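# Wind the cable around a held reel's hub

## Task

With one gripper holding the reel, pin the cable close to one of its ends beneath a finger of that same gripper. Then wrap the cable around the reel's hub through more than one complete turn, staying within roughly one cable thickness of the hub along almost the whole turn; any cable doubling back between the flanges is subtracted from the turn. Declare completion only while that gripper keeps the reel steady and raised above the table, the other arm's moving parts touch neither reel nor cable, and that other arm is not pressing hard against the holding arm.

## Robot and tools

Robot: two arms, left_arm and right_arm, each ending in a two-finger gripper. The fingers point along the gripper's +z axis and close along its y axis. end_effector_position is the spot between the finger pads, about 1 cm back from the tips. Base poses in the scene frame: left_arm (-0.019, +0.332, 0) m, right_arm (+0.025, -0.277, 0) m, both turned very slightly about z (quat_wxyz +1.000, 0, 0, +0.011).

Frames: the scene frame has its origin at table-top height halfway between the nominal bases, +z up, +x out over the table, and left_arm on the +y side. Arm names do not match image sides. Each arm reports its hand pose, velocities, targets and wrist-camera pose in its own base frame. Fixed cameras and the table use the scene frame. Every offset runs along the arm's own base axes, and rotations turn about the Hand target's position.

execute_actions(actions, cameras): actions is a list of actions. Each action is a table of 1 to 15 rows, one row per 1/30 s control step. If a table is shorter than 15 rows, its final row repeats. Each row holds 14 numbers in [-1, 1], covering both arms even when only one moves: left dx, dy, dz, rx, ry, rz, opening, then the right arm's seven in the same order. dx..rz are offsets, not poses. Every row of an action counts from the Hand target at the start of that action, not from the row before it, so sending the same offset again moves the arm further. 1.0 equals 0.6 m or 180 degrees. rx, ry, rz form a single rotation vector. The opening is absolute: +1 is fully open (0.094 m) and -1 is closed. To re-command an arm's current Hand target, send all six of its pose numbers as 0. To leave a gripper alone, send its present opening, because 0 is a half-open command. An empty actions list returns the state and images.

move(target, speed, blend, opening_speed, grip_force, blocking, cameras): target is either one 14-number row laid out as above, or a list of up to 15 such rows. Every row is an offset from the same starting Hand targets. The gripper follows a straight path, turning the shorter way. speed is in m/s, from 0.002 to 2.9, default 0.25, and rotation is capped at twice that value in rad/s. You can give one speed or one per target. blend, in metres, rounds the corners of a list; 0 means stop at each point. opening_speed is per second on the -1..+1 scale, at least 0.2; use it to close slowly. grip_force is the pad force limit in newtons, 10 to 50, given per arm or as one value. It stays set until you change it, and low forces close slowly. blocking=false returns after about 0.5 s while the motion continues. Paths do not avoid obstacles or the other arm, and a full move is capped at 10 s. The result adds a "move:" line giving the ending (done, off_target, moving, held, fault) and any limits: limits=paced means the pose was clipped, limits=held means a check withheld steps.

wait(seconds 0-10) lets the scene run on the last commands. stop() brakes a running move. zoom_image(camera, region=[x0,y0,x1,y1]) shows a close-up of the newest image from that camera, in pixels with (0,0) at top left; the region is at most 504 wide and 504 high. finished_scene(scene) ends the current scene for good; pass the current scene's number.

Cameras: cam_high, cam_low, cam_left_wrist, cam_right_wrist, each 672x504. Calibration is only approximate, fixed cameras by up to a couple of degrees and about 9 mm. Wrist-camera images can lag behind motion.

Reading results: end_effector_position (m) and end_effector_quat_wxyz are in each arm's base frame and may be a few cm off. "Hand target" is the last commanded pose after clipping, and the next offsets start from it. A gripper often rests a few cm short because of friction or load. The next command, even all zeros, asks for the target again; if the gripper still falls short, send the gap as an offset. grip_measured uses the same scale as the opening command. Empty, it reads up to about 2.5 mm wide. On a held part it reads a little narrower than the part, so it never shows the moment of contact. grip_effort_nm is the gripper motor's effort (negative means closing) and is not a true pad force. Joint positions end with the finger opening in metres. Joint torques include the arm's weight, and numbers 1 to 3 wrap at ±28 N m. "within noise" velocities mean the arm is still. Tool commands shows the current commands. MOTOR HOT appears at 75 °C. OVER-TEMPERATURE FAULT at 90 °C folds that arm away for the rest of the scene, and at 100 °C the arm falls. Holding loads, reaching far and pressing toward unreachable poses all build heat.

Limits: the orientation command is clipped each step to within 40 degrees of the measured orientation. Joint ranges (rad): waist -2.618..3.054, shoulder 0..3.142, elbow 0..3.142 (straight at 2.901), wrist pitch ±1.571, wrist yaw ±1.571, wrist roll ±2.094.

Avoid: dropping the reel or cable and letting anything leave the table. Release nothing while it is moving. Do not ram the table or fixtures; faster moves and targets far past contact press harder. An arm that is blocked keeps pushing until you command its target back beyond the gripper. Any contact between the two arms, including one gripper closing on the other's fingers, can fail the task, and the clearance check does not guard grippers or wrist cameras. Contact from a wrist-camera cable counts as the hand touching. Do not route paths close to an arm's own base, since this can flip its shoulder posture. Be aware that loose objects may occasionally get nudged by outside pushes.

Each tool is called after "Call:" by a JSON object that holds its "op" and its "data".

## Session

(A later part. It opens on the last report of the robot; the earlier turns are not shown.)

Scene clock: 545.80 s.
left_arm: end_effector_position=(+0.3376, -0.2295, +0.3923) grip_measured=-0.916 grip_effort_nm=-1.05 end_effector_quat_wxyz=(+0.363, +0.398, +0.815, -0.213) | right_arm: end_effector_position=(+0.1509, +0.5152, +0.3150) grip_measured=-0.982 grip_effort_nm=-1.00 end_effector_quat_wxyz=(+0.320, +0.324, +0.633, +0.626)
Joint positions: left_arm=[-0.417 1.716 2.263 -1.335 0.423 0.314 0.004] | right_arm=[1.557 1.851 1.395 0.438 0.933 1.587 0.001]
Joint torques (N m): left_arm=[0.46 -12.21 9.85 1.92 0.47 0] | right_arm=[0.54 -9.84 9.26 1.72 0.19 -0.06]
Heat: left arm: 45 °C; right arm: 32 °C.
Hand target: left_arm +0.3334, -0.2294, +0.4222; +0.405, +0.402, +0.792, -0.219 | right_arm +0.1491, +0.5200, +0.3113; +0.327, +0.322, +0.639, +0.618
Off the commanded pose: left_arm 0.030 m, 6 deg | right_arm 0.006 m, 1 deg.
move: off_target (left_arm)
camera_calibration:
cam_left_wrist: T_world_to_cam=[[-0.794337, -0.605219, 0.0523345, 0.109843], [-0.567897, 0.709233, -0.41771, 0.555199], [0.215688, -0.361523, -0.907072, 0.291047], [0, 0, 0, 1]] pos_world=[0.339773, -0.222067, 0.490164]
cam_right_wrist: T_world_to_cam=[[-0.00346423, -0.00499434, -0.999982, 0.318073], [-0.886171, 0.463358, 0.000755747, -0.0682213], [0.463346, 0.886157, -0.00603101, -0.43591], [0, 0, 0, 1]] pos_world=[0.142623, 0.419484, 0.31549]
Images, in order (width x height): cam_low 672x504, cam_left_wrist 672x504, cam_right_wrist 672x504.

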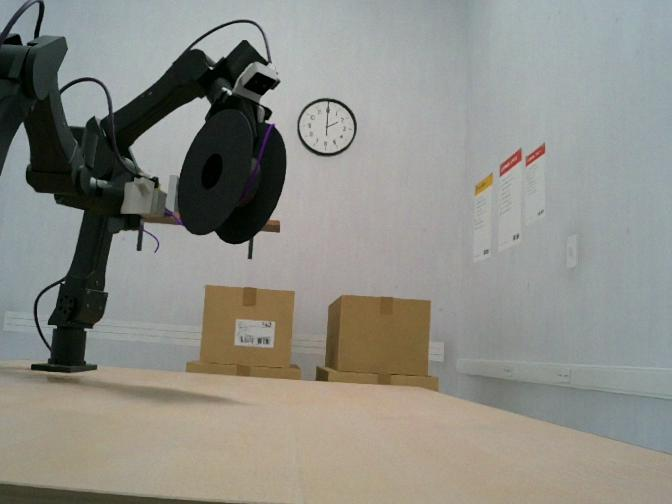

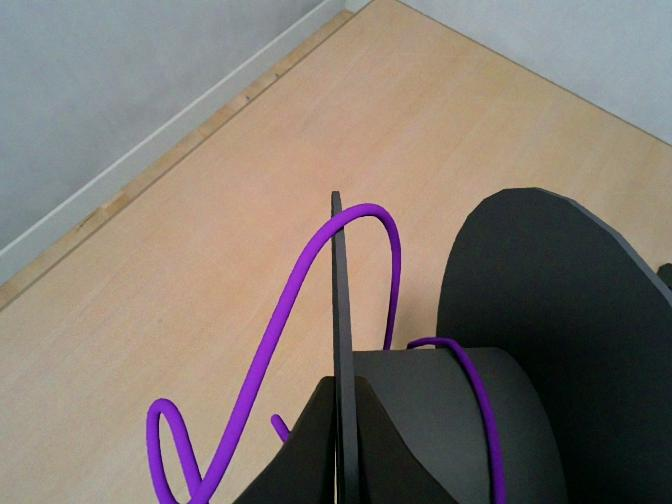

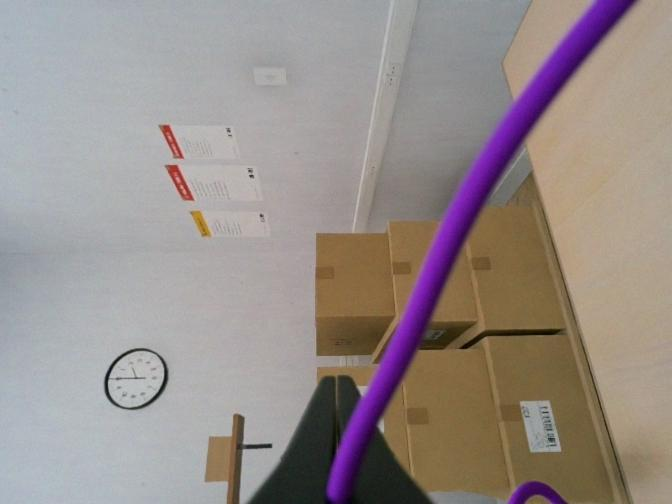

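Call:
{"op": "move", "data": {"target": [0,0,0,0,0,0,-1,-0.004,0.006,0.1,0,0,0,-1], "speed": 0.06, "cameras": ["cam_low","cam_left_wrist","cam_right_wrist"]}}

Call:
{"op": "zoom_image", "data": {"camera": "cam_low", "region": [100, 90, 320, 260]}}

Scene clock: 547.93 s.
left_arm: end_effector_position=(+0.3376, -0.2295, +0.3923) grip_measured=-0.916 grip_effort_nm=-1.05 end_effector_quat_wxyz=(+0.363, +0.398, +0.815, -0.213) | right_arm: end_effector_position=(+0.1492, +0.5208, +0.3712) grip_measured=-0.982 grip_effort_nm=-1.00 end_effector_quat_wxyz=(+0.322, +0.324, +0.635, +0.624)
Joint positions: left_arm=[-0.417 1.716 2.263 -1.335 0.423 0.314 0.004] | right_arm=[1.562 1.851 1.625 0.2 0.939 1.587 0.001]
Joint torques (N m): left_arm=[0.43 -12.18 9.84 1.92 0.45 0] | right_arm=[0.59 -10.62 9.42 1.71 0.2 -0.05]
Heat: left arm: 46 °C; right arm: 32 °C.
Hand target: left_arm +0.3334, -0.2294, +0.4222; +0.405, +0.402, +0.792, -0.219 | right_arm +0.1466, +0.5236, +0.3713; +0.327, +0.322, +0.639, +0.618
Off the commanded pose: left_arm 0.030 m, 6 deg | right_arm 0.004 m, 1 deg.
move: off_target (left_arm)
camera_calibration:
cam_left_wrist: T_world_to_cam=[[-0.794337, -0.605219, 0.0523345, 0.109843], [-0.567897, 0.709233, -0.41771, 0.555199], [0.215688, -0.361523, -0.907072, 0.291047], [0, 0, 0, 1]] pos_world=[0.339773, -0.222067, 0.490164]
cam_right_wrist: T_world_to_cam=[[-0.0033099, -0.0126041, -0.999915, 0.378279], [-0.885472, 0.464683, -0.00292633, -0.0717419], [0.464681, 0.885387, -0.0126986, -0.437069], [0, 0, 0, 1]] pos_world=[0.140824, 0.42508, 0.372486]
Images, in order (width x height): cam_low 672x504, cam_left_wrist 672x504, cam_right_wrist 672x504.

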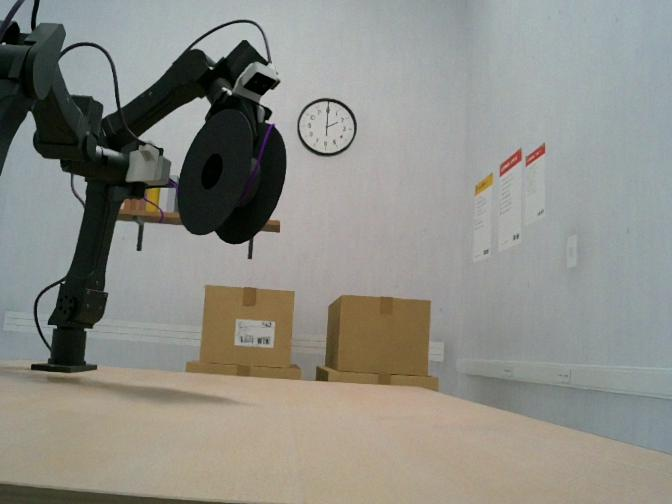

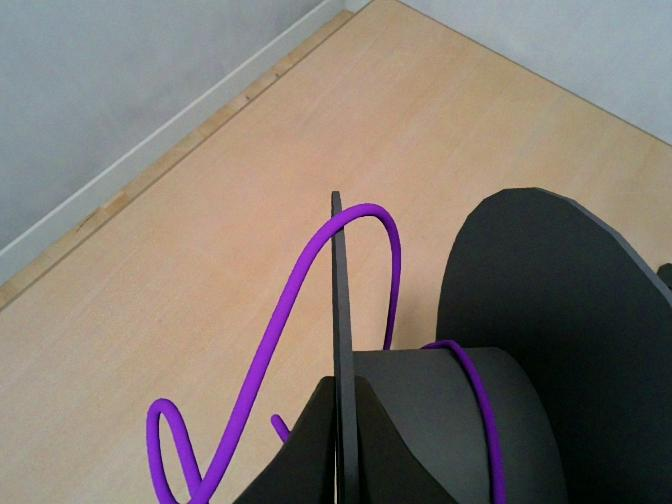

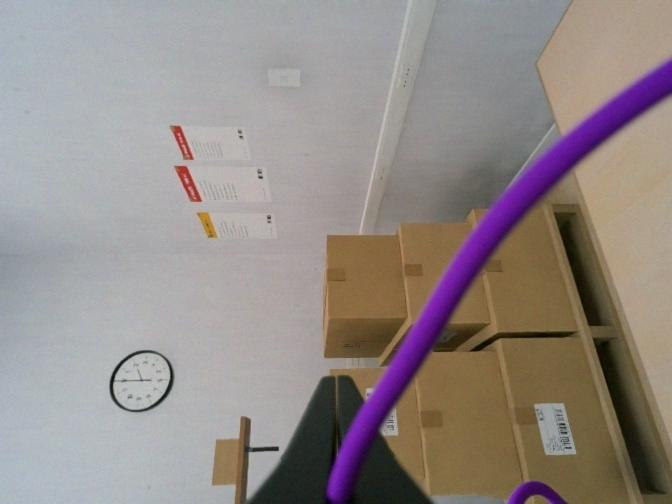

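Scaled by 2.291 from the camera's 672x504 image, which has a finer 960x720 frame.

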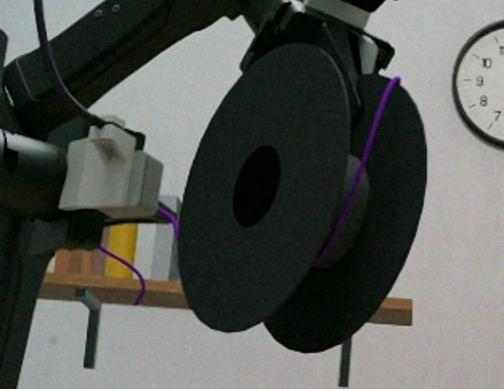

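Call:
{"op": "move", "data": {"target": [0,0,0,0,0,0,-1,-0.017,0.024,0.045,0,0,0,-1], "speed": 0.05, "cameras": ["cam_low","cam_left_wrist","cam_right_wrist"]}}

Call:
{"op": "zoom_image", "data": {"camera": "cam_low", "region": [160, 90, 320, 260]}}

Scene clock: 550.00 s.
left_arm: end_effector_position=(+0.3376, -0.2295, +0.3923) grip_measured=-0.916 grip_effort_nm=-1.06 end_effector_quat_wxyz=(+0.363, +0.398, +0.815, -0.213) | right_arm: end_effector_position=(+0.1395, +0.5328, +0.4032) grip_measured=-0.982 grip_effort_nm=-1.00 end_effector_quat_wxyz=(+0.321, +0.325, +0.632, +0.626)
Joint positions: left_arm=[-0.417 1.716 2.263 -1.335 0.423 0.314 0.004] | right_arm=[1.585 1.911 1.825 0.068 0.963 1.587 0.001]
Joint torques (N m): left_arm=[0.39 -12.18 9.88 1.9 0.47 -0.01] | right_arm=[0.62 -10.32 9.47 1.71 0.17 -0.04]
Heat: left arm: 46 °C; right arm: 32 °C.
Hand target: left_arm +0.3334, -0.2294, +0.4222; +0.405, +0.402, +0.792, -0.219 | right_arm +0.1364, +0.5380, +0.3985; +0.327, +0.322, +0.638, +0.618
Off the commanded pose: left_arm 0.030 m, 6 deg | right_arm 0.008 m, 1 deg.
move: off_target (left_arm)
camera_calibration:
cam_left_wrist: T_world_to_cam=[[-0.794337, -0.605219, 0.0523345, 0.109843], [-0.567897, 0.709233, -0.41771, 0.555199], [0.215688, -0.361523, -0.907072, 0.291047], [0, 0, 0, 1]] pos_world=[0.339773, -0.222067, 0.490164]
cam_right_wrist: T_world_to_cam=[[-0.00262177, -0.00488467, -0.999985, 0.406163], [-0.885116, 0.465371, 0.0000473854, -0.0874521], [0.465364, 0.885102, -0.0055436, -0.445597], [0, 0, 0, 1]] pos_world=[0.131024, 0.437081, 0.403691]
Images, in order (width x height): cam_low 672x504, cam_left_wrist 672x504, cam_right_wrist 672x504.

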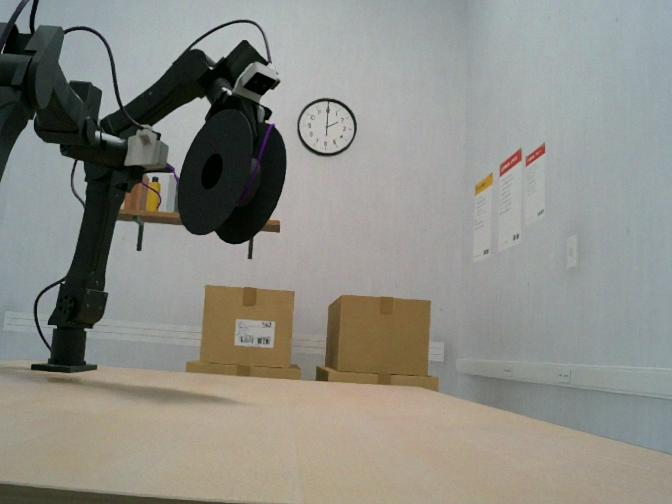

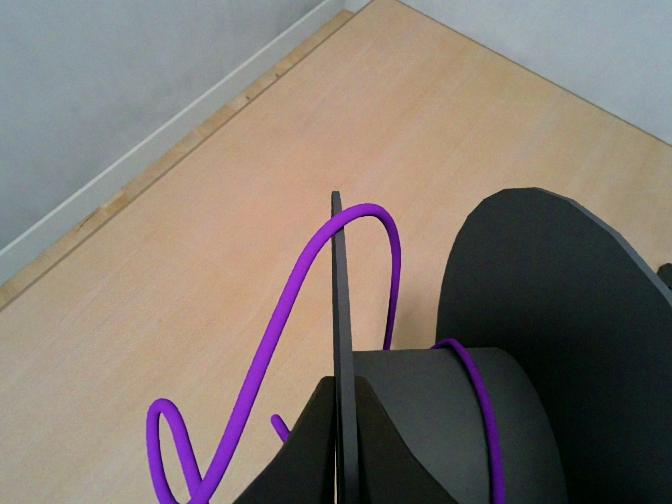

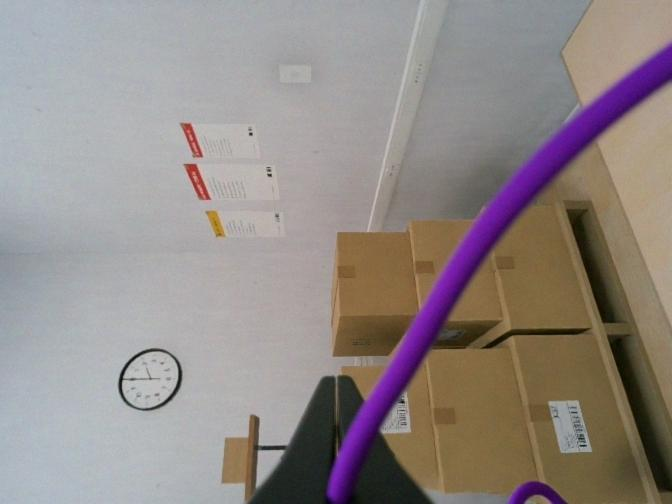

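Scaled by 2.965 from the camera's 672x504 image, which has a finer 960x720 frame.

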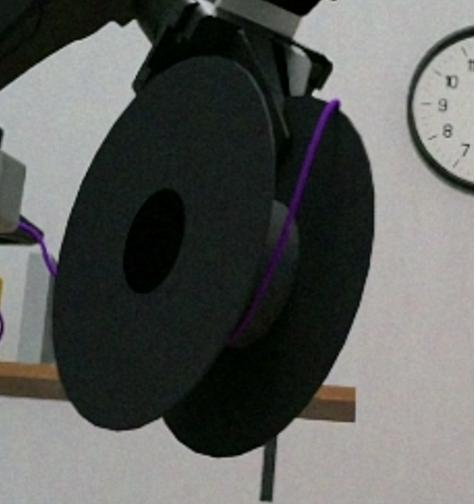

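Call:
{"op": "move", "data": {"target": [[0,0,0,0,0,0,-1,0,0,0,0,0,0,-1],[0,0,0,0,0,0,-1,0,0,0,0,0,0,-0.6]], "opening_speed": 0.2, "speed": 0.05, "cameras": ["cam_low","cam_left_wrist","cam_right_wrist"]}}

Call:
{"op": "zoom_image", "data": {"camera": "cam_low", "region": [120, 90, 320, 260]}}

Scene clock: 553.00 s.
left_arm: end_effector_position=(+0.3376, -0.2295, +0.3923) grip_measured=-0.916 grip_effort_nm=-1.05 end_effector_quat_wxyz=(+0.363, +0.398, +0.815, -0.213) | right_arm: end_effector_position=(+0.1395, +0.5327, +0.4030) grip_measured=-0.602 grip_effort_nm=0.10 end_effector_quat_wxyz=(+0.321, +0.325, +0.632, +0.626)
Joint positions: left_arm=[-0.417 1.716 2.263 -1.335 0.423 0.314 0.004] | right_arm=[1.585 1.911 1.825 0.067 0.963 1.587 0.019]
Joint torques (N m): left_arm=[0.44 -12.14 9.85 1.91 0.47 0] | right_arm=[0.62 -10.33 9.39 1.71 0.17 -0.03]
Heat: left arm: 46 °C; right arm: 33 °C.
Hand target: left_arm +0.3334, -0.2294, +0.4222; +0.405, +0.402, +0.792, -0.219 | right_arm +0.1364, +0.5379, +0.3985; +0.327, +0.322, +0.638, +0.618
Off the commanded pose: left_arm 0.030 m, 6 deg | right_arm 0.008 m, 1 deg.
move: off_target (left_arm)
camera_calibration:
cam_left_wrist: T_world_to_cam=[[-0.794337, -0.605219, 0.0523345, 0.109843], [-0.567897, 0.709233, -0.41771, 0.555199], [0.215688, -0.361523, -0.907072, 0.291047], [0, 0, 0, 1]] pos_world=[0.339773, -0.222067, 0.490164]
cam_right_wrist: T_world_to_cam=[[-0.00261052, -0.00568982, -0.99998, 0.406511], [-0.884951, 0.465684, -0.000339477, -0.0874072], [0.465677, 0.884933, -0.00625089, -0.44519], [0, 0, 0, 1]] pos_world=[0.131025, 0.43698, 0.403691]
Images, in order (width x height): cam_low 672x504, cam_left_wrist 672x504, cam_right_wrist 672x504.

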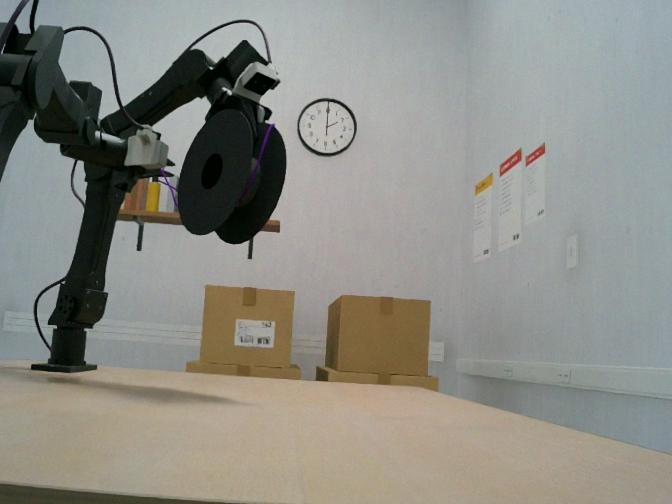

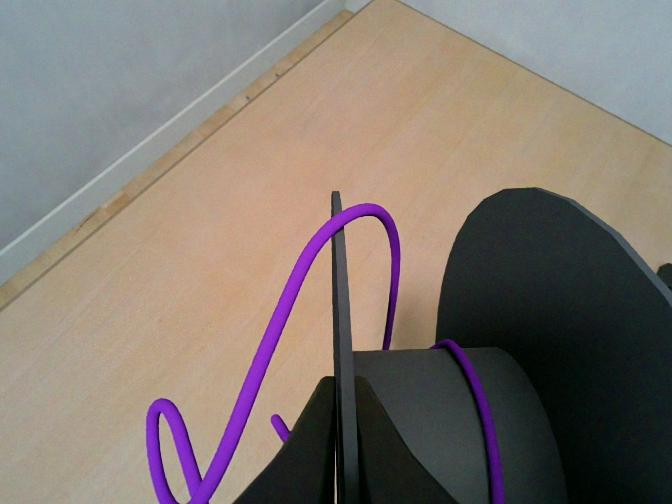

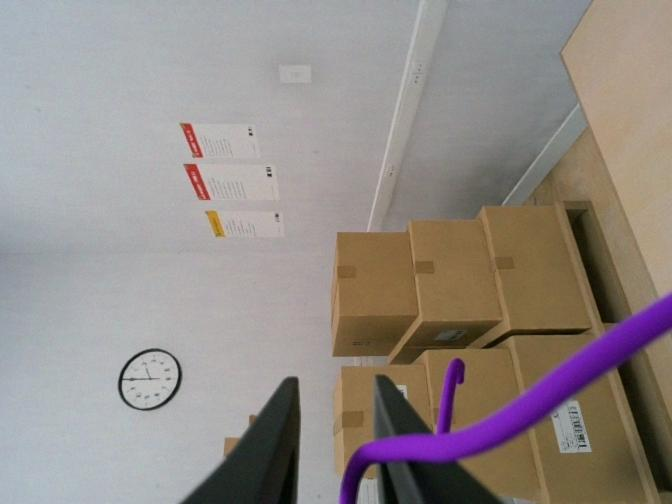

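Scaled by 2.520 from the camera's 672x504 image, which has a finer 960x720 frame.

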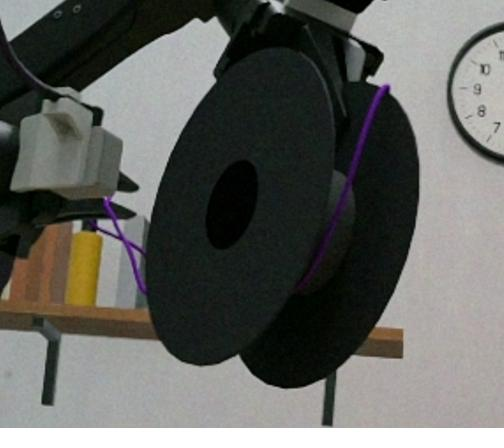

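Call:
{"op": "move", "data": {"target": [[0,0,0,0,0,0,-1,0,0,0,0,0,0,-0.3],[0,0,0,0,0,0,-1,-0.16,-0.115,0.01,0,0,0,-0.3]], "opening_speed": 0.4, "speed": 0.06, "cameras": ["all"]}}

Call:
{"op": "zoom_image", "data": {"camera": "cam_low", "region": [120, 90, 320, 260]}}

Scene clock: 554.80 s.
left_arm: end_effector_position=(+0.3376, -0.2295, +0.3923) grip_measured=-0.916 grip_effort_nm=-1.05 end_effector_quat_wxyz=(+0.363, +0.398, +0.815, -0.213) | right_arm: end_effector_position=(+0.1340, +0.5332, +0.4030) grip_measured=-0.302 grip_effort_nm=0.11 end_effector_quat_wxyz=(+0.320, +0.324, +0.633, +0.626)
Joint positions: left_arm=[-0.417 1.716 2.263 -1.335 0.423 0.314 0.004] | right_arm=[1.597 1.911 1.825 0.067 0.971 1.587 0.033]
Joint torques (N m): left_arm=[0.34 -12.21 9.83 1.89 0.46 0.02] | right_arm=[-0.27 -12.34 7.08 1.91 0.08 0.03]
Heat: left arm: 46 °C; right arm: 33 °C.
Hand target: left_arm +0.3334, -0.2294, +0.4222; +0.405, +0.402, +0.792, -0.219 | right_arm +0.1356, +0.5326, +0.4030; +0.321, +0.325, +0.632, +0.626 (not the last commanded pose)
Off the commanded pose: left_arm 0.030 m, 6 deg | right_arm 0.114 m, 1 deg.
move: held (right_arm; a check stopped the path), off_target (left_arm); path passed 1 of 2 targets; limits=held
pose unreachable (right arm): on one or more control steps of this call, first in action 0 (counted from 0), this arm could not follow its commanded pose, so it was not sent that pose on those steps. It may still have moved: this result reports where it is.
cause: moving toward the commanded pose would bring a part of the arm too close to another arm (this arm's fingers and the left arm's forearm (the part past joint 3), where that arm would come to rest).
camera_calibration:
cam_left_wrist: T_world_to_cam=[[-0.794337, -0.605219, 0.0523345, 0.109843], [-0.567897, 0.709233, -0.41771, 0.555199], [0.215688, -0.361523, -0.907072, 0.291047], [0, 0, 0, 1]] pos_world=[0.339773, -0.222067, 0.490164]
cam_right_wrist: T_world_to_cam=[[-0.00245141, -0.00566072, -0.999981, 0.406468], [-0.886903, 0.461956, -0.000440852, -0.0902401], [0.46195, 0.886885, -0.00615295, -0.443685], [0, 0, 0, 1]] pos_world=[0.125923, 0.437486, 0.403691]

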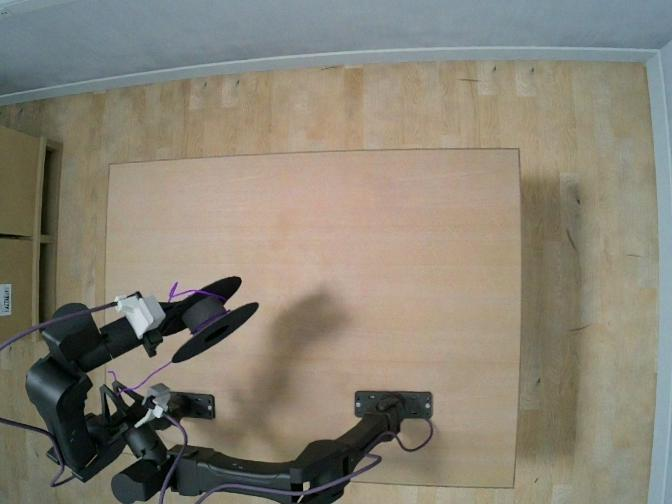

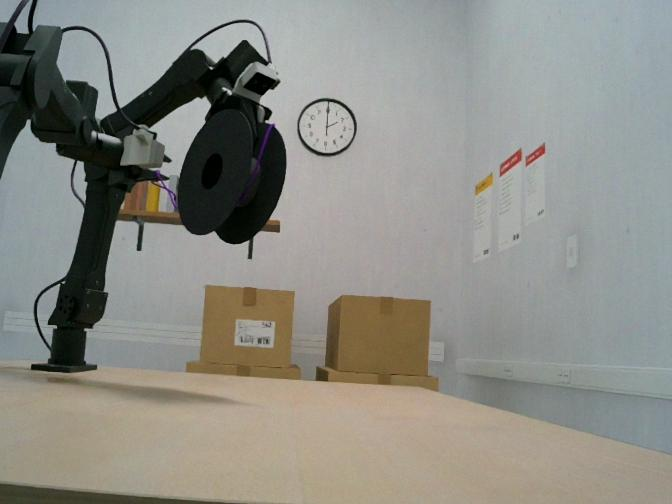

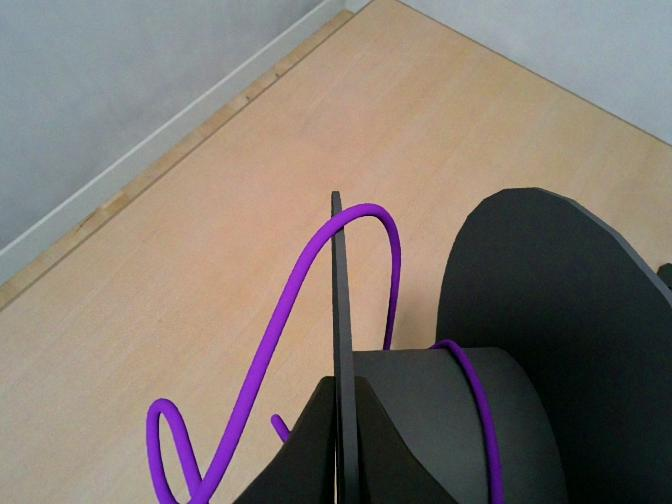

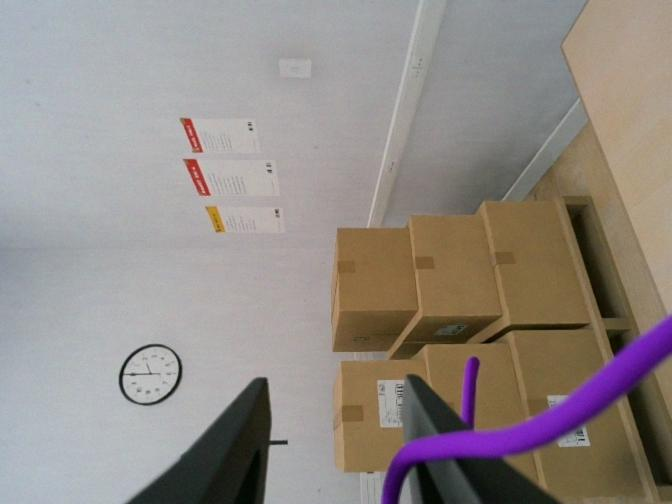

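Scaled by 2.520 from the camera's 672x504 image, which has a finer 960x720 frame.

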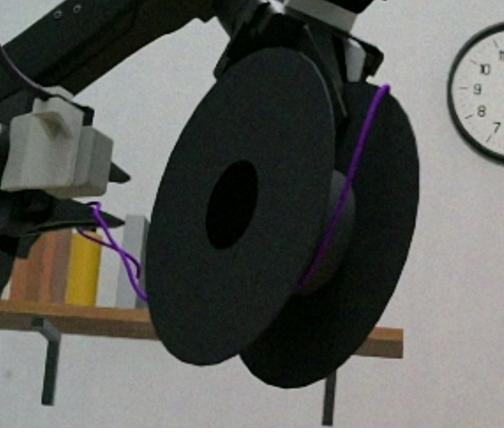

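Call:
{"op": "move", "data": {"target": [[0,0,0,0,0,0,-1,-0.06,-0.14,-0.01,0,0,0,-0.3],[0,0,0,0,0,0,-1,-0.15,-0.22,-0.03,0,0,0,-0.3]], "blend": 0.02, "speed": 0.08, "cameras": ["cam_low","cam_high","cam_right_wrist"]}}

Scene clock: 558.00 s.
left_arm: end_effector_position=(+0.3376, -0.2295, +0.3923) grip_measured=-0.916 grip_effort_nm=-1.05 end_effector_quat_wxyz=(+0.363, +0.398, +0.815, -0.213) | right_arm: end_effector_position=(+0.0444, +0.4090, +0.3810) grip_measured=-0.302 grip_effort_nm=0.11 end_effector_quat_wxyz=(+0.324, +0.317, +0.638, +0.622)
Joint positions: left_arm=[-0.417 1.716 2.263 -1.335 0.423 0.314 0.004] | right_arm=[1.891 1.483 1.267 0.165 1.261 1.601 0.033]
Joint torques (N m): left_arm=[0.39 -12.27 9.83 1.9 0.44 0] | right_arm=[0.43 -10.14 5.75 1.74 0.23 0.07]
Heat: left arm: 47 °C; right arm: 33 °C.
Hand target: left_arm +0.3334, -0.2294, +0.4222; +0.405, +0.402, +0.792, -0.219 | right_arm +0.0457, +0.4006, +0.3850; +0.321, +0.325, +0.632, +0.626
Off the commanded pose: left_arm 0.030 m, 6 deg | right_arm 0.009 m, 1 deg.
move: off_target (left_arm)
camera_calibration:
cam_right_wrist: T_world_to_cam=[[0.00476478, -0.0245503, -0.999687, 0.390788], [-0.888392, 0.458824, -0.0155021, -0.105176], [0.459061, 0.888188, -0.0196241, -0.287591], [0, 0, 0, 1]] pos_world=[0.0367224, 0.313286, 0.383391]
Images, in order (width x height): cam_high 672x504, cam_low 672x504, cam_right_wrist 672x504.

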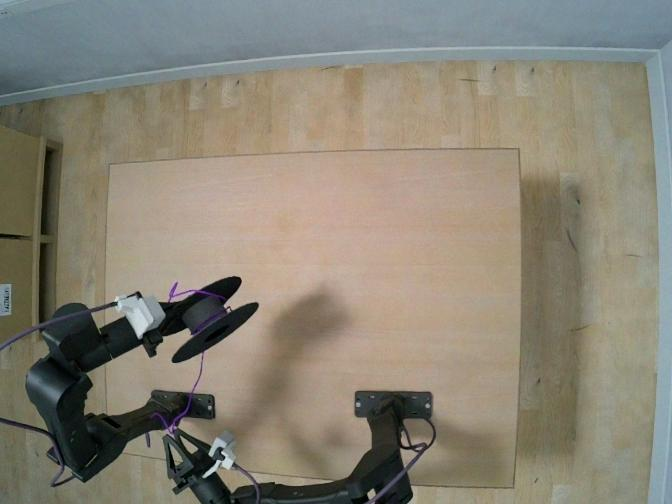

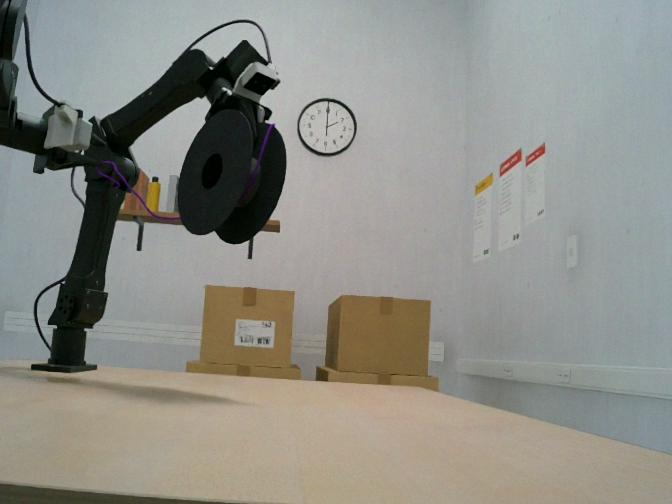

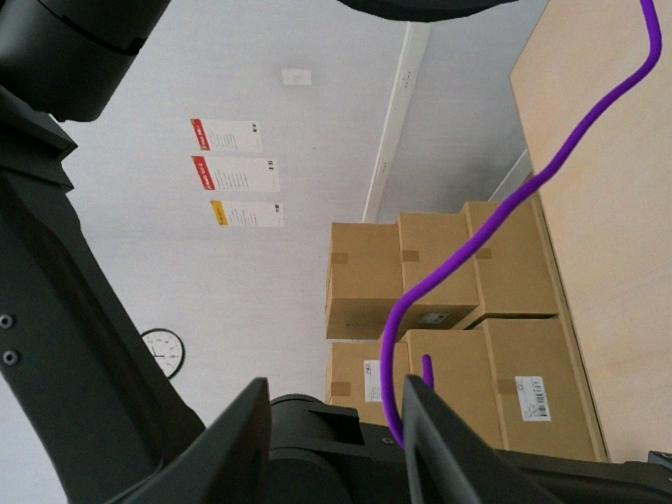

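Call:
{"op": "zoom_image", "data": {"camera": "cam_right_wrist", "region": [300, 280, 520, 504]}}

Call:
{"op": "zoom_image", "data": {"camera": "cam_low", "region": [20, 90, 320, 260]}}

Call:
{"op": "zoom_image", "data": {"camera": "cam_high", "region": [120, 270, 280, 490]}}

Call:
{"op": "execute_actions", "data": {"actions": [], "cameras": ["cam_left_wrist"]}}

Scaled by 2.250 from the camera's 672x504 image, which has a finer 960x720 frame.

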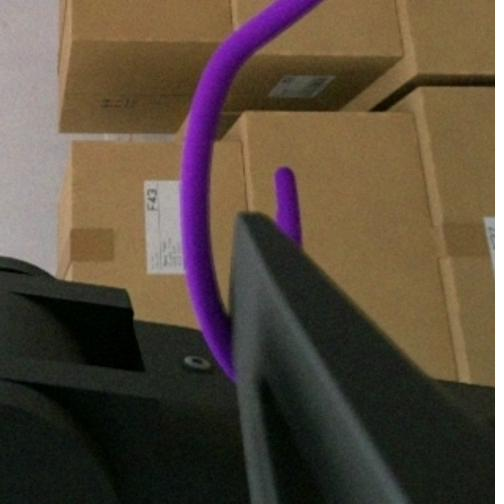

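Scaled by 1.680 from the camera's 672x504 image, which has a finer 960x720 frame.

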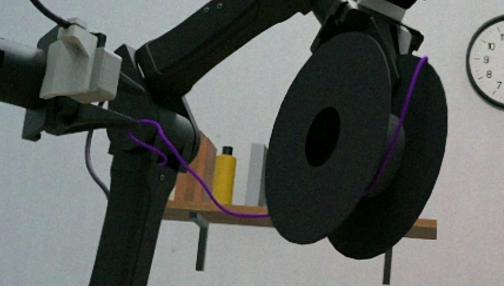

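Scaled by 2.291 from the camera's 672x504 image, which has a finer 960x720 frame.

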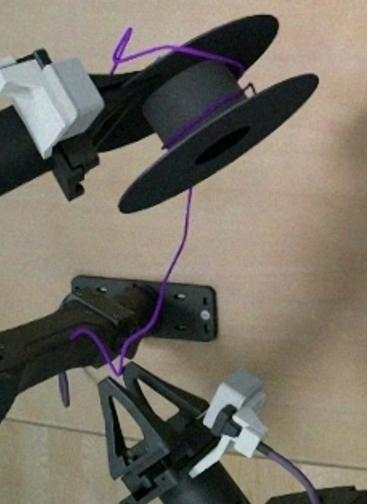

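Scene clock: 558.37 s.
left_arm: end_effector_position=(+0.3376, -0.2295, +0.3923) grip_measured=-0.916 grip_effort_nm=-1.05 end_effector_quat_wxyz=(+0.363, +0.398, +0.815, -0.213) | right_arm: end_effector_position=(+0.0445, +0.4090, +0.3811) grip_measured=-0.302 grip_effort_nm=0.10 end_effector_quat_wxyz=(+0.324, +0.317, +0.638, +0.622)
Joint positions: left_arm=[-0.417 1.716 2.263 -1.335 0.423 0.314 0.004] | right_arm=[1.891 1.483 1.267 0.165 1.261 1.601 0.033]
Joint velocities: within noise
Joint torques (N m): left_arm=[0.39 -12.21 9.87 1.91 0.47 0] | right_arm=[0.46 -10.1 5.75 1.76 0.22 0.07]
Motor temperatures (°C): left_arm=[21 30 42 47 22 21 29] | right_arm=[23 25 33 32 21 23 22]
Heat: left arm: 47 °C; right arm: 33 °C.
Hand target: left_arm +0.3334, -0.2294, +0.4222; +0.405, +0.402, +0.792, -0.219 | right_arm +0.0457, +0.4006, +0.3850; +0.321, +0.325, +0.632, +0.626
Tool commands: left_gripper/opening=-1.0 right_gripper/opening=-0.3
Off the commanded pose: left_arm 0.030 m, 6 deg | right_arm 0.009 m, 1 deg.
camera_calibration:
cam_left_wrist: T_world_to_cam=[[-0.794337, -0.605219, 0.0523345, 0.109843], [-0.567897, 0.709233, -0.41771, 0.555199], [0.215688, -0.361523, -0.907072, 0.291047], [0, 0, 0, 1]] pos_world=[0.339773, -0.222067, 0.490164]
Images, in order (width x height): cam_left_wrist 672x504.

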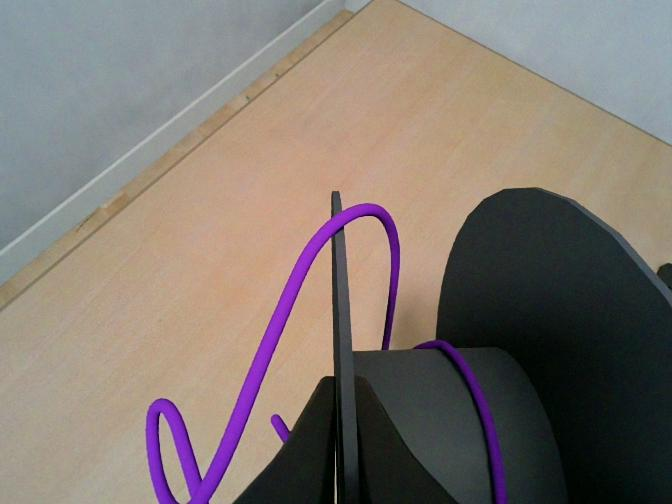

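Call:
{"op": "move", "data": {"target": [0,0,0,0,0,0,-1,-0.09,-0.1,-0.04,0,0,0,-0.3], "speed": 0.08, "cameras": ["cam_low","cam_high","cam_right_wrist","cam_left_wrist"]}}

Call:
{"op": "zoom_image", "data": {"camera": "cam_low", "region": [20, 90, 320, 260]}}

Scene clock: 560.57 s.
left_arm: end_effector_position=(+0.3376, -0.2295, +0.3923) grip_measured=-0.916 grip_effort_nm=-1.05 end_effector_quat_wxyz=(+0.363, +0.398, +0.815, -0.213) | right_arm: end_effector_position=(-0.0119, +0.3496, +0.3600) grip_measured=-0.302 grip_effort_nm=0.10 end_effector_quat_wxyz=(+0.315, +0.320, +0.634, +0.630)
Joint positions: left_arm=[-0.417 1.716 2.263 -1.335 0.423 0.314 0.004] | right_arm=[2.142 1.365 1.096 0.152 1.501 1.691 0.033]
Joint torques (N m): left_arm=[0.39 -12.25 9.85 1.9 0.44 0] | right_arm=[0.53 -8.4 6.05 1.26 0.38 0.14]
Heat: left arm: 47 °C; right arm: 33 °C.
Hand target: left_arm +0.3334, -0.2294, +0.4222; +0.405, +0.402, +0.792, -0.219 | right_arm -0.0083, +0.3406, +0.3610; +0.321, +0.325, +0.632, +0.626
Off the commanded pose: left_arm 0.030 m, 6 deg | right_arm 0.010 m, 1 deg.
move: off_target (left_arm)
camera_calibration:
cam_left_wrist: T_world_to_cam=[[-0.794337, -0.605219, 0.0523345, 0.109843], [-0.567897, 0.709233, -0.41771, 0.555199], [0.215688, -0.361523, -0.907072, 0.291047], [0, 0, 0, 1]] pos_world=[0.339773, -0.222067, 0.490164]
cam_right_wrist: T_world_to_cam=[[-0.0022, -0.00171752, -0.999996, 0.360686], [-0.893316, 0.449427, 0.0011934, -0.131143], [0.449423, 0.893315, -0.00252303, -0.217332], [0, 0, 0, 1]] pos_world=[-0.0186844, 0.253705, 0.360293]

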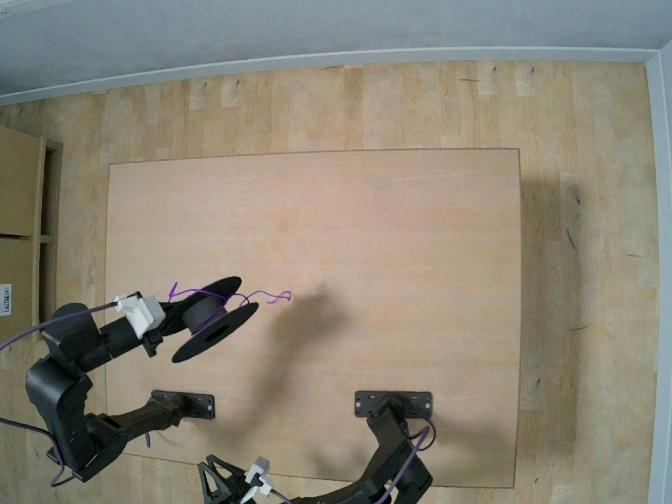

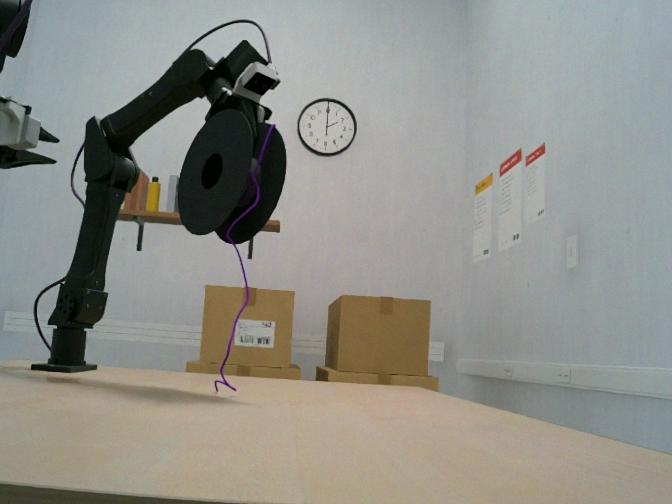

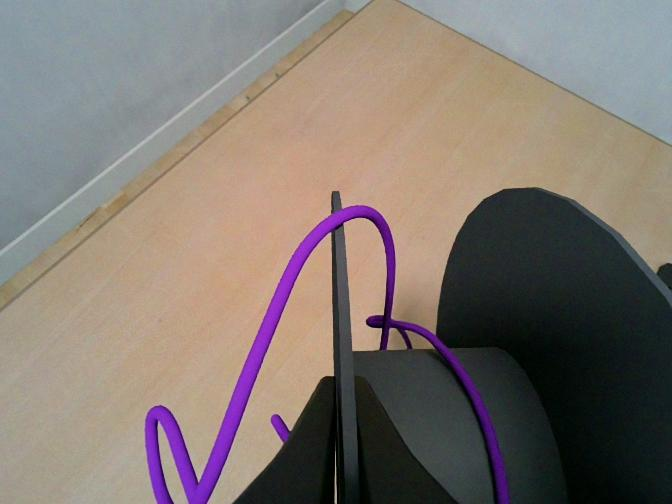

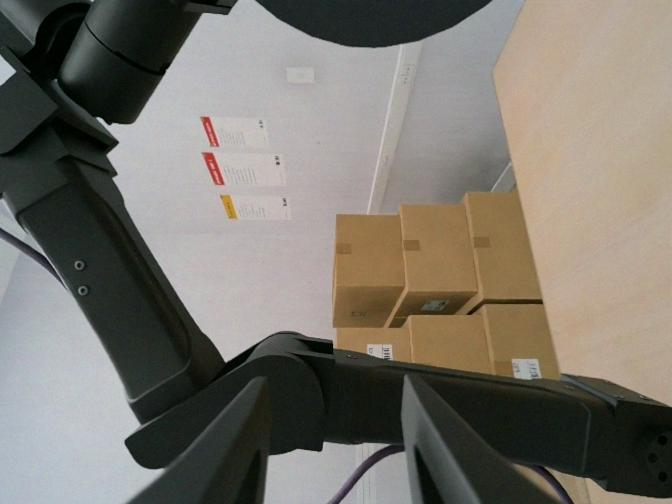

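Scaled by 1.680 from the camera's 672x504 image, which has a finer 960x720 frame.

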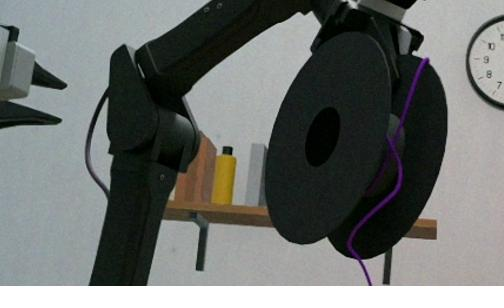

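Call:
{"op": "move", "data": {"target": [[0,0,0,0,0,0,-1,0.1,-0.1,-0.25,-0.2,-0.145,0.013,-0.3],[0,0,0,0,0,0,-1,0.413,-0.195,-0.393,-0.406,-0.29,0.026,-0.3]], "blend": 0.05, "speed": 0.2, "cameras": ["cam_low","cam_high","cam_right_wrist"]}}

Call:
{"op": "zoom_image", "data": {"camera": "cam_low", "region": [120, 130, 340, 410]}}

Call:
{"op": "zoom_image", "data": {"camera": "cam_high", "region": [150, 240, 350, 400]}}

Scene clock: 568.67 s.
left_arm: end_effector_position=(+0.3376, -0.2295, +0.3923) grip_measured=-0.916 grip_effort_nm=-1.05 end_effector_quat_wxyz=(+0.363, +0.398, +0.815, -0.213) | right_arm: end_effector_position=(+0.2410, +0.2267, +0.1281) grip_measured=-0.302 grip_effort_nm=0.10 end_effector_quat_wxyz=(+0.646, -0.232, +0.693, +0.222)
Joint positions: left_arm=[-0.417 1.716 2.263 -1.335 0.423 0.314 0.004] | right_arm=[0.866 1.472 0.021 1.382 0.212 0.022 0.033]
Joint torques (N m): left_arm=[0.39 -12.19 9.91 1.9 0.45 0] | right_arm=[-0.68 -3.02 2.85 2.5 -0.08 -0.06]
Heat: left arm: 47 °C; right arm: 32 °C.
Hand target: left_arm +0.3334, -0.2294, +0.4222; +0.405, +0.402, +0.792, -0.219 | right_arm +0.2395, +0.2235, +0.1253; +0.650, -0.234, +0.687, +0.225
Off the commanded pose: left_arm 0.030 m, 6 deg | right_arm 0.004 m, 1 deg.
joint sent to its limit (right arm) — joint 3 (elbow), lower limit, where the elbow is as bent as it goes. The joint targets still meet the commanded pose.
move: off_target (left_arm)
camera_calibration:
cam_right_wrist: T_world_to_cam=[[0.612565, -0.790408, -0.00442266, 0.0321311], [-0.403546, -0.307927, -0.861587, 0.314465], [0.679643, 0.529562, -0.507591, -0.130211], [0, 0, 0, 1]] pos_world=[0.195716, 0.191184, 0.204987]
Images, in order (width x height): cam_high 672x504, cam_low 672x504, cam_right_wrist 672x504.

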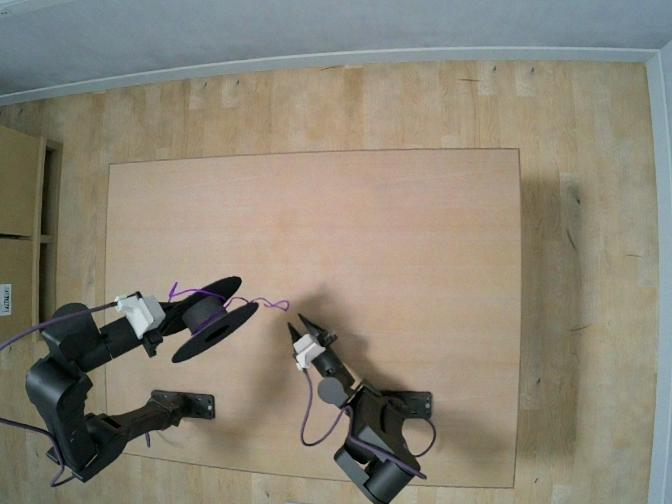

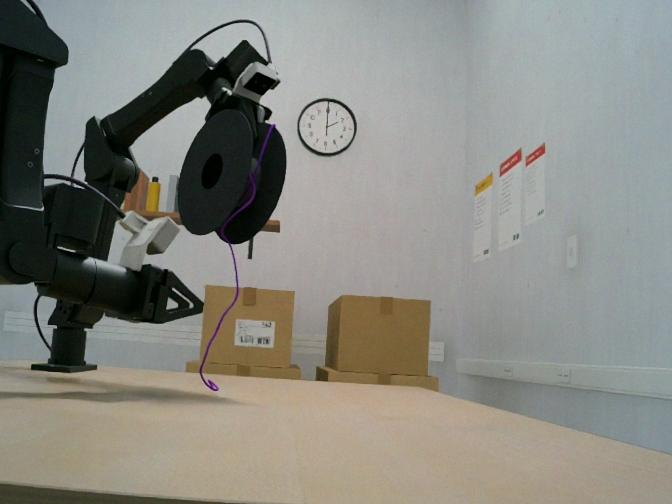

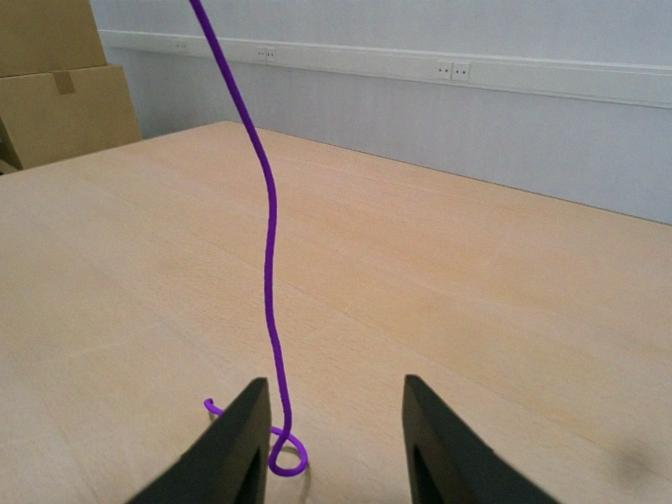

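Scaled by 1.800 from the camera's 672x504 image, which has a finer 960x720 frame.

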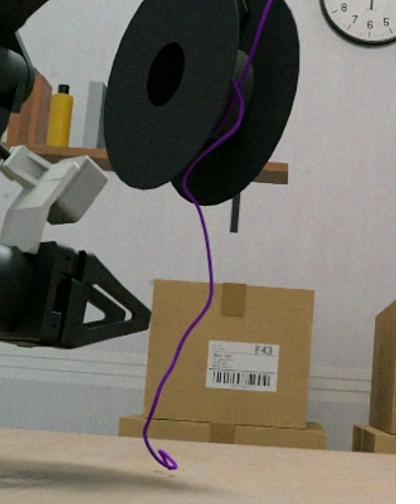

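Scaled by 2.520 from the camera's 672x504 image, which has a finer 960x720 frame.

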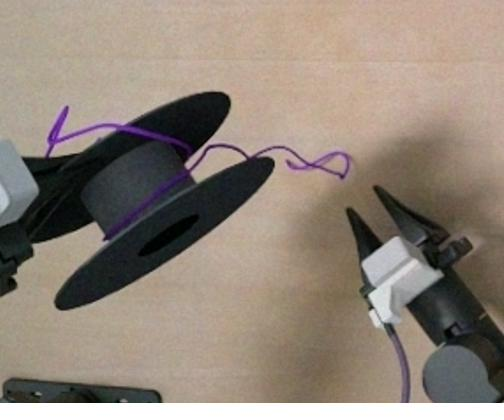

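Call:
{"op": "move", "data": {"target": [[0,0,0,0,0,0,-1,0.0,0.03,-0.045,0,0,0,-0.2],[0,0,0,0,0,0,-1,0.06,0.09,-0.05,0,0,0,-0.2]], "blend": 0.01, "speed": 0.1, "cameras": ["cam_low","cam_right_wrist"]}}

Call:
{"op": "zoom_image", "data": {"camera": "cam_low", "region": [120, 130, 340, 410]}}

Scene clock: 570.37 s.
left_arm: end_effector_position=(+0.3376, -0.2295, +0.3923) grip_measured=-0.916 grip_effort_nm=-1.05 end_effector_quat_wxyz=(+0.363, +0.398, +0.815, -0.213) | right_arm: end_effector_position=(+0.2706, +0.2743, +0.0783) grip_measured=-0.202 grip_effort_nm=0.10 end_effector_quat_wxyz=(+0.612, -0.253, +0.721, +0.202)
Joint positions: left_arm=[-0.417 1.716 2.263 -1.335 0.423 0.314 0.004] | right_arm=[0.902 1.882 0.232 1.476 0.242 0.023 0.037]
Joint torques (N m): left_arm=[0.43 -12.16 9.87 1.9 0.47 0.02] | right_arm=[-0.77 -5.5 3.64 3.26 -0.05 0.07]
Heat: left arm: 48 °C; right arm: 32 °C.
Hand target: left_arm +0.3334, -0.2294, +0.4222; +0.405, +0.402, +0.792, -0.219 | right_arm +0.2755, +0.2775, +0.0952; +0.650, -0.234, +0.687, +0.225
Off the commanded pose: left_arm 0.030 m, 6 deg | right_arm 0.018 m, 7 deg.
joint sent to its limit (right arm) — joint 4 (wrist pitch), upper limit. The joint targets still meet the commanded pose.
move: off_target (left_arm, right_arm)
camera_calibration:
cam_right_wrist: T_world_to_cam=[[0.617108, -0.786572, 0.0219389, 0.0470896], [-0.455053, -0.379482, -0.805556, 0.327367], [0.641953, 0.487132, -0.592114, -0.172312], [0, 0, 0, 1]] pos_world=[0.230527, 0.245208, 0.160651]
Images, in order (width x height): cam_low 672x504, cam_right_wrist 672x504.

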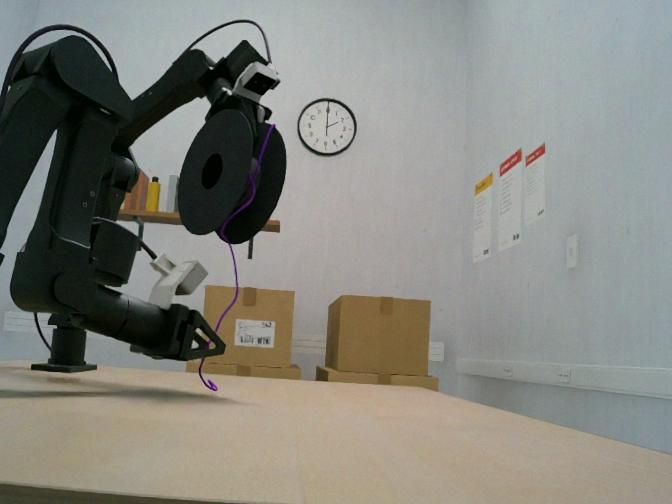

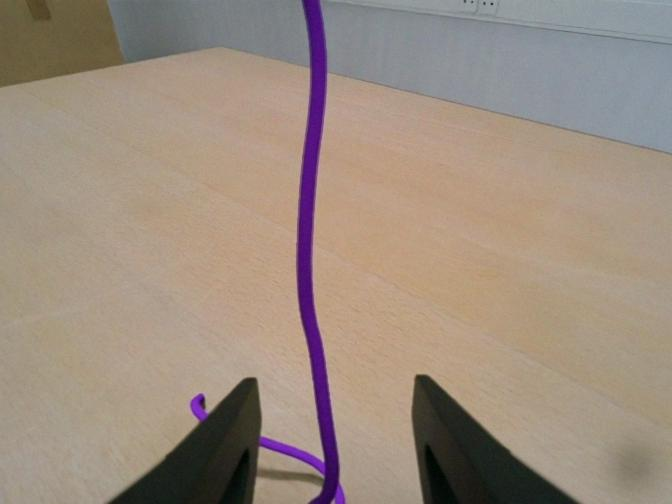

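Scaled by 1.800 from the camera's 672x504 image, which has a finer 960x720 frame.

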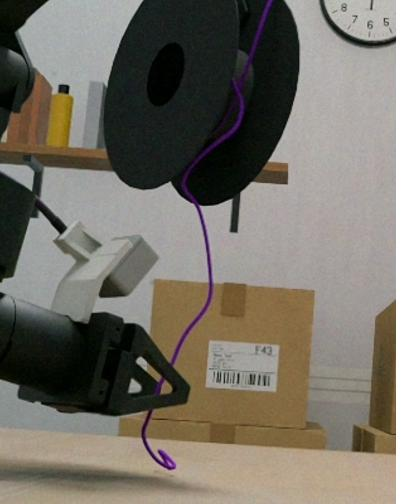

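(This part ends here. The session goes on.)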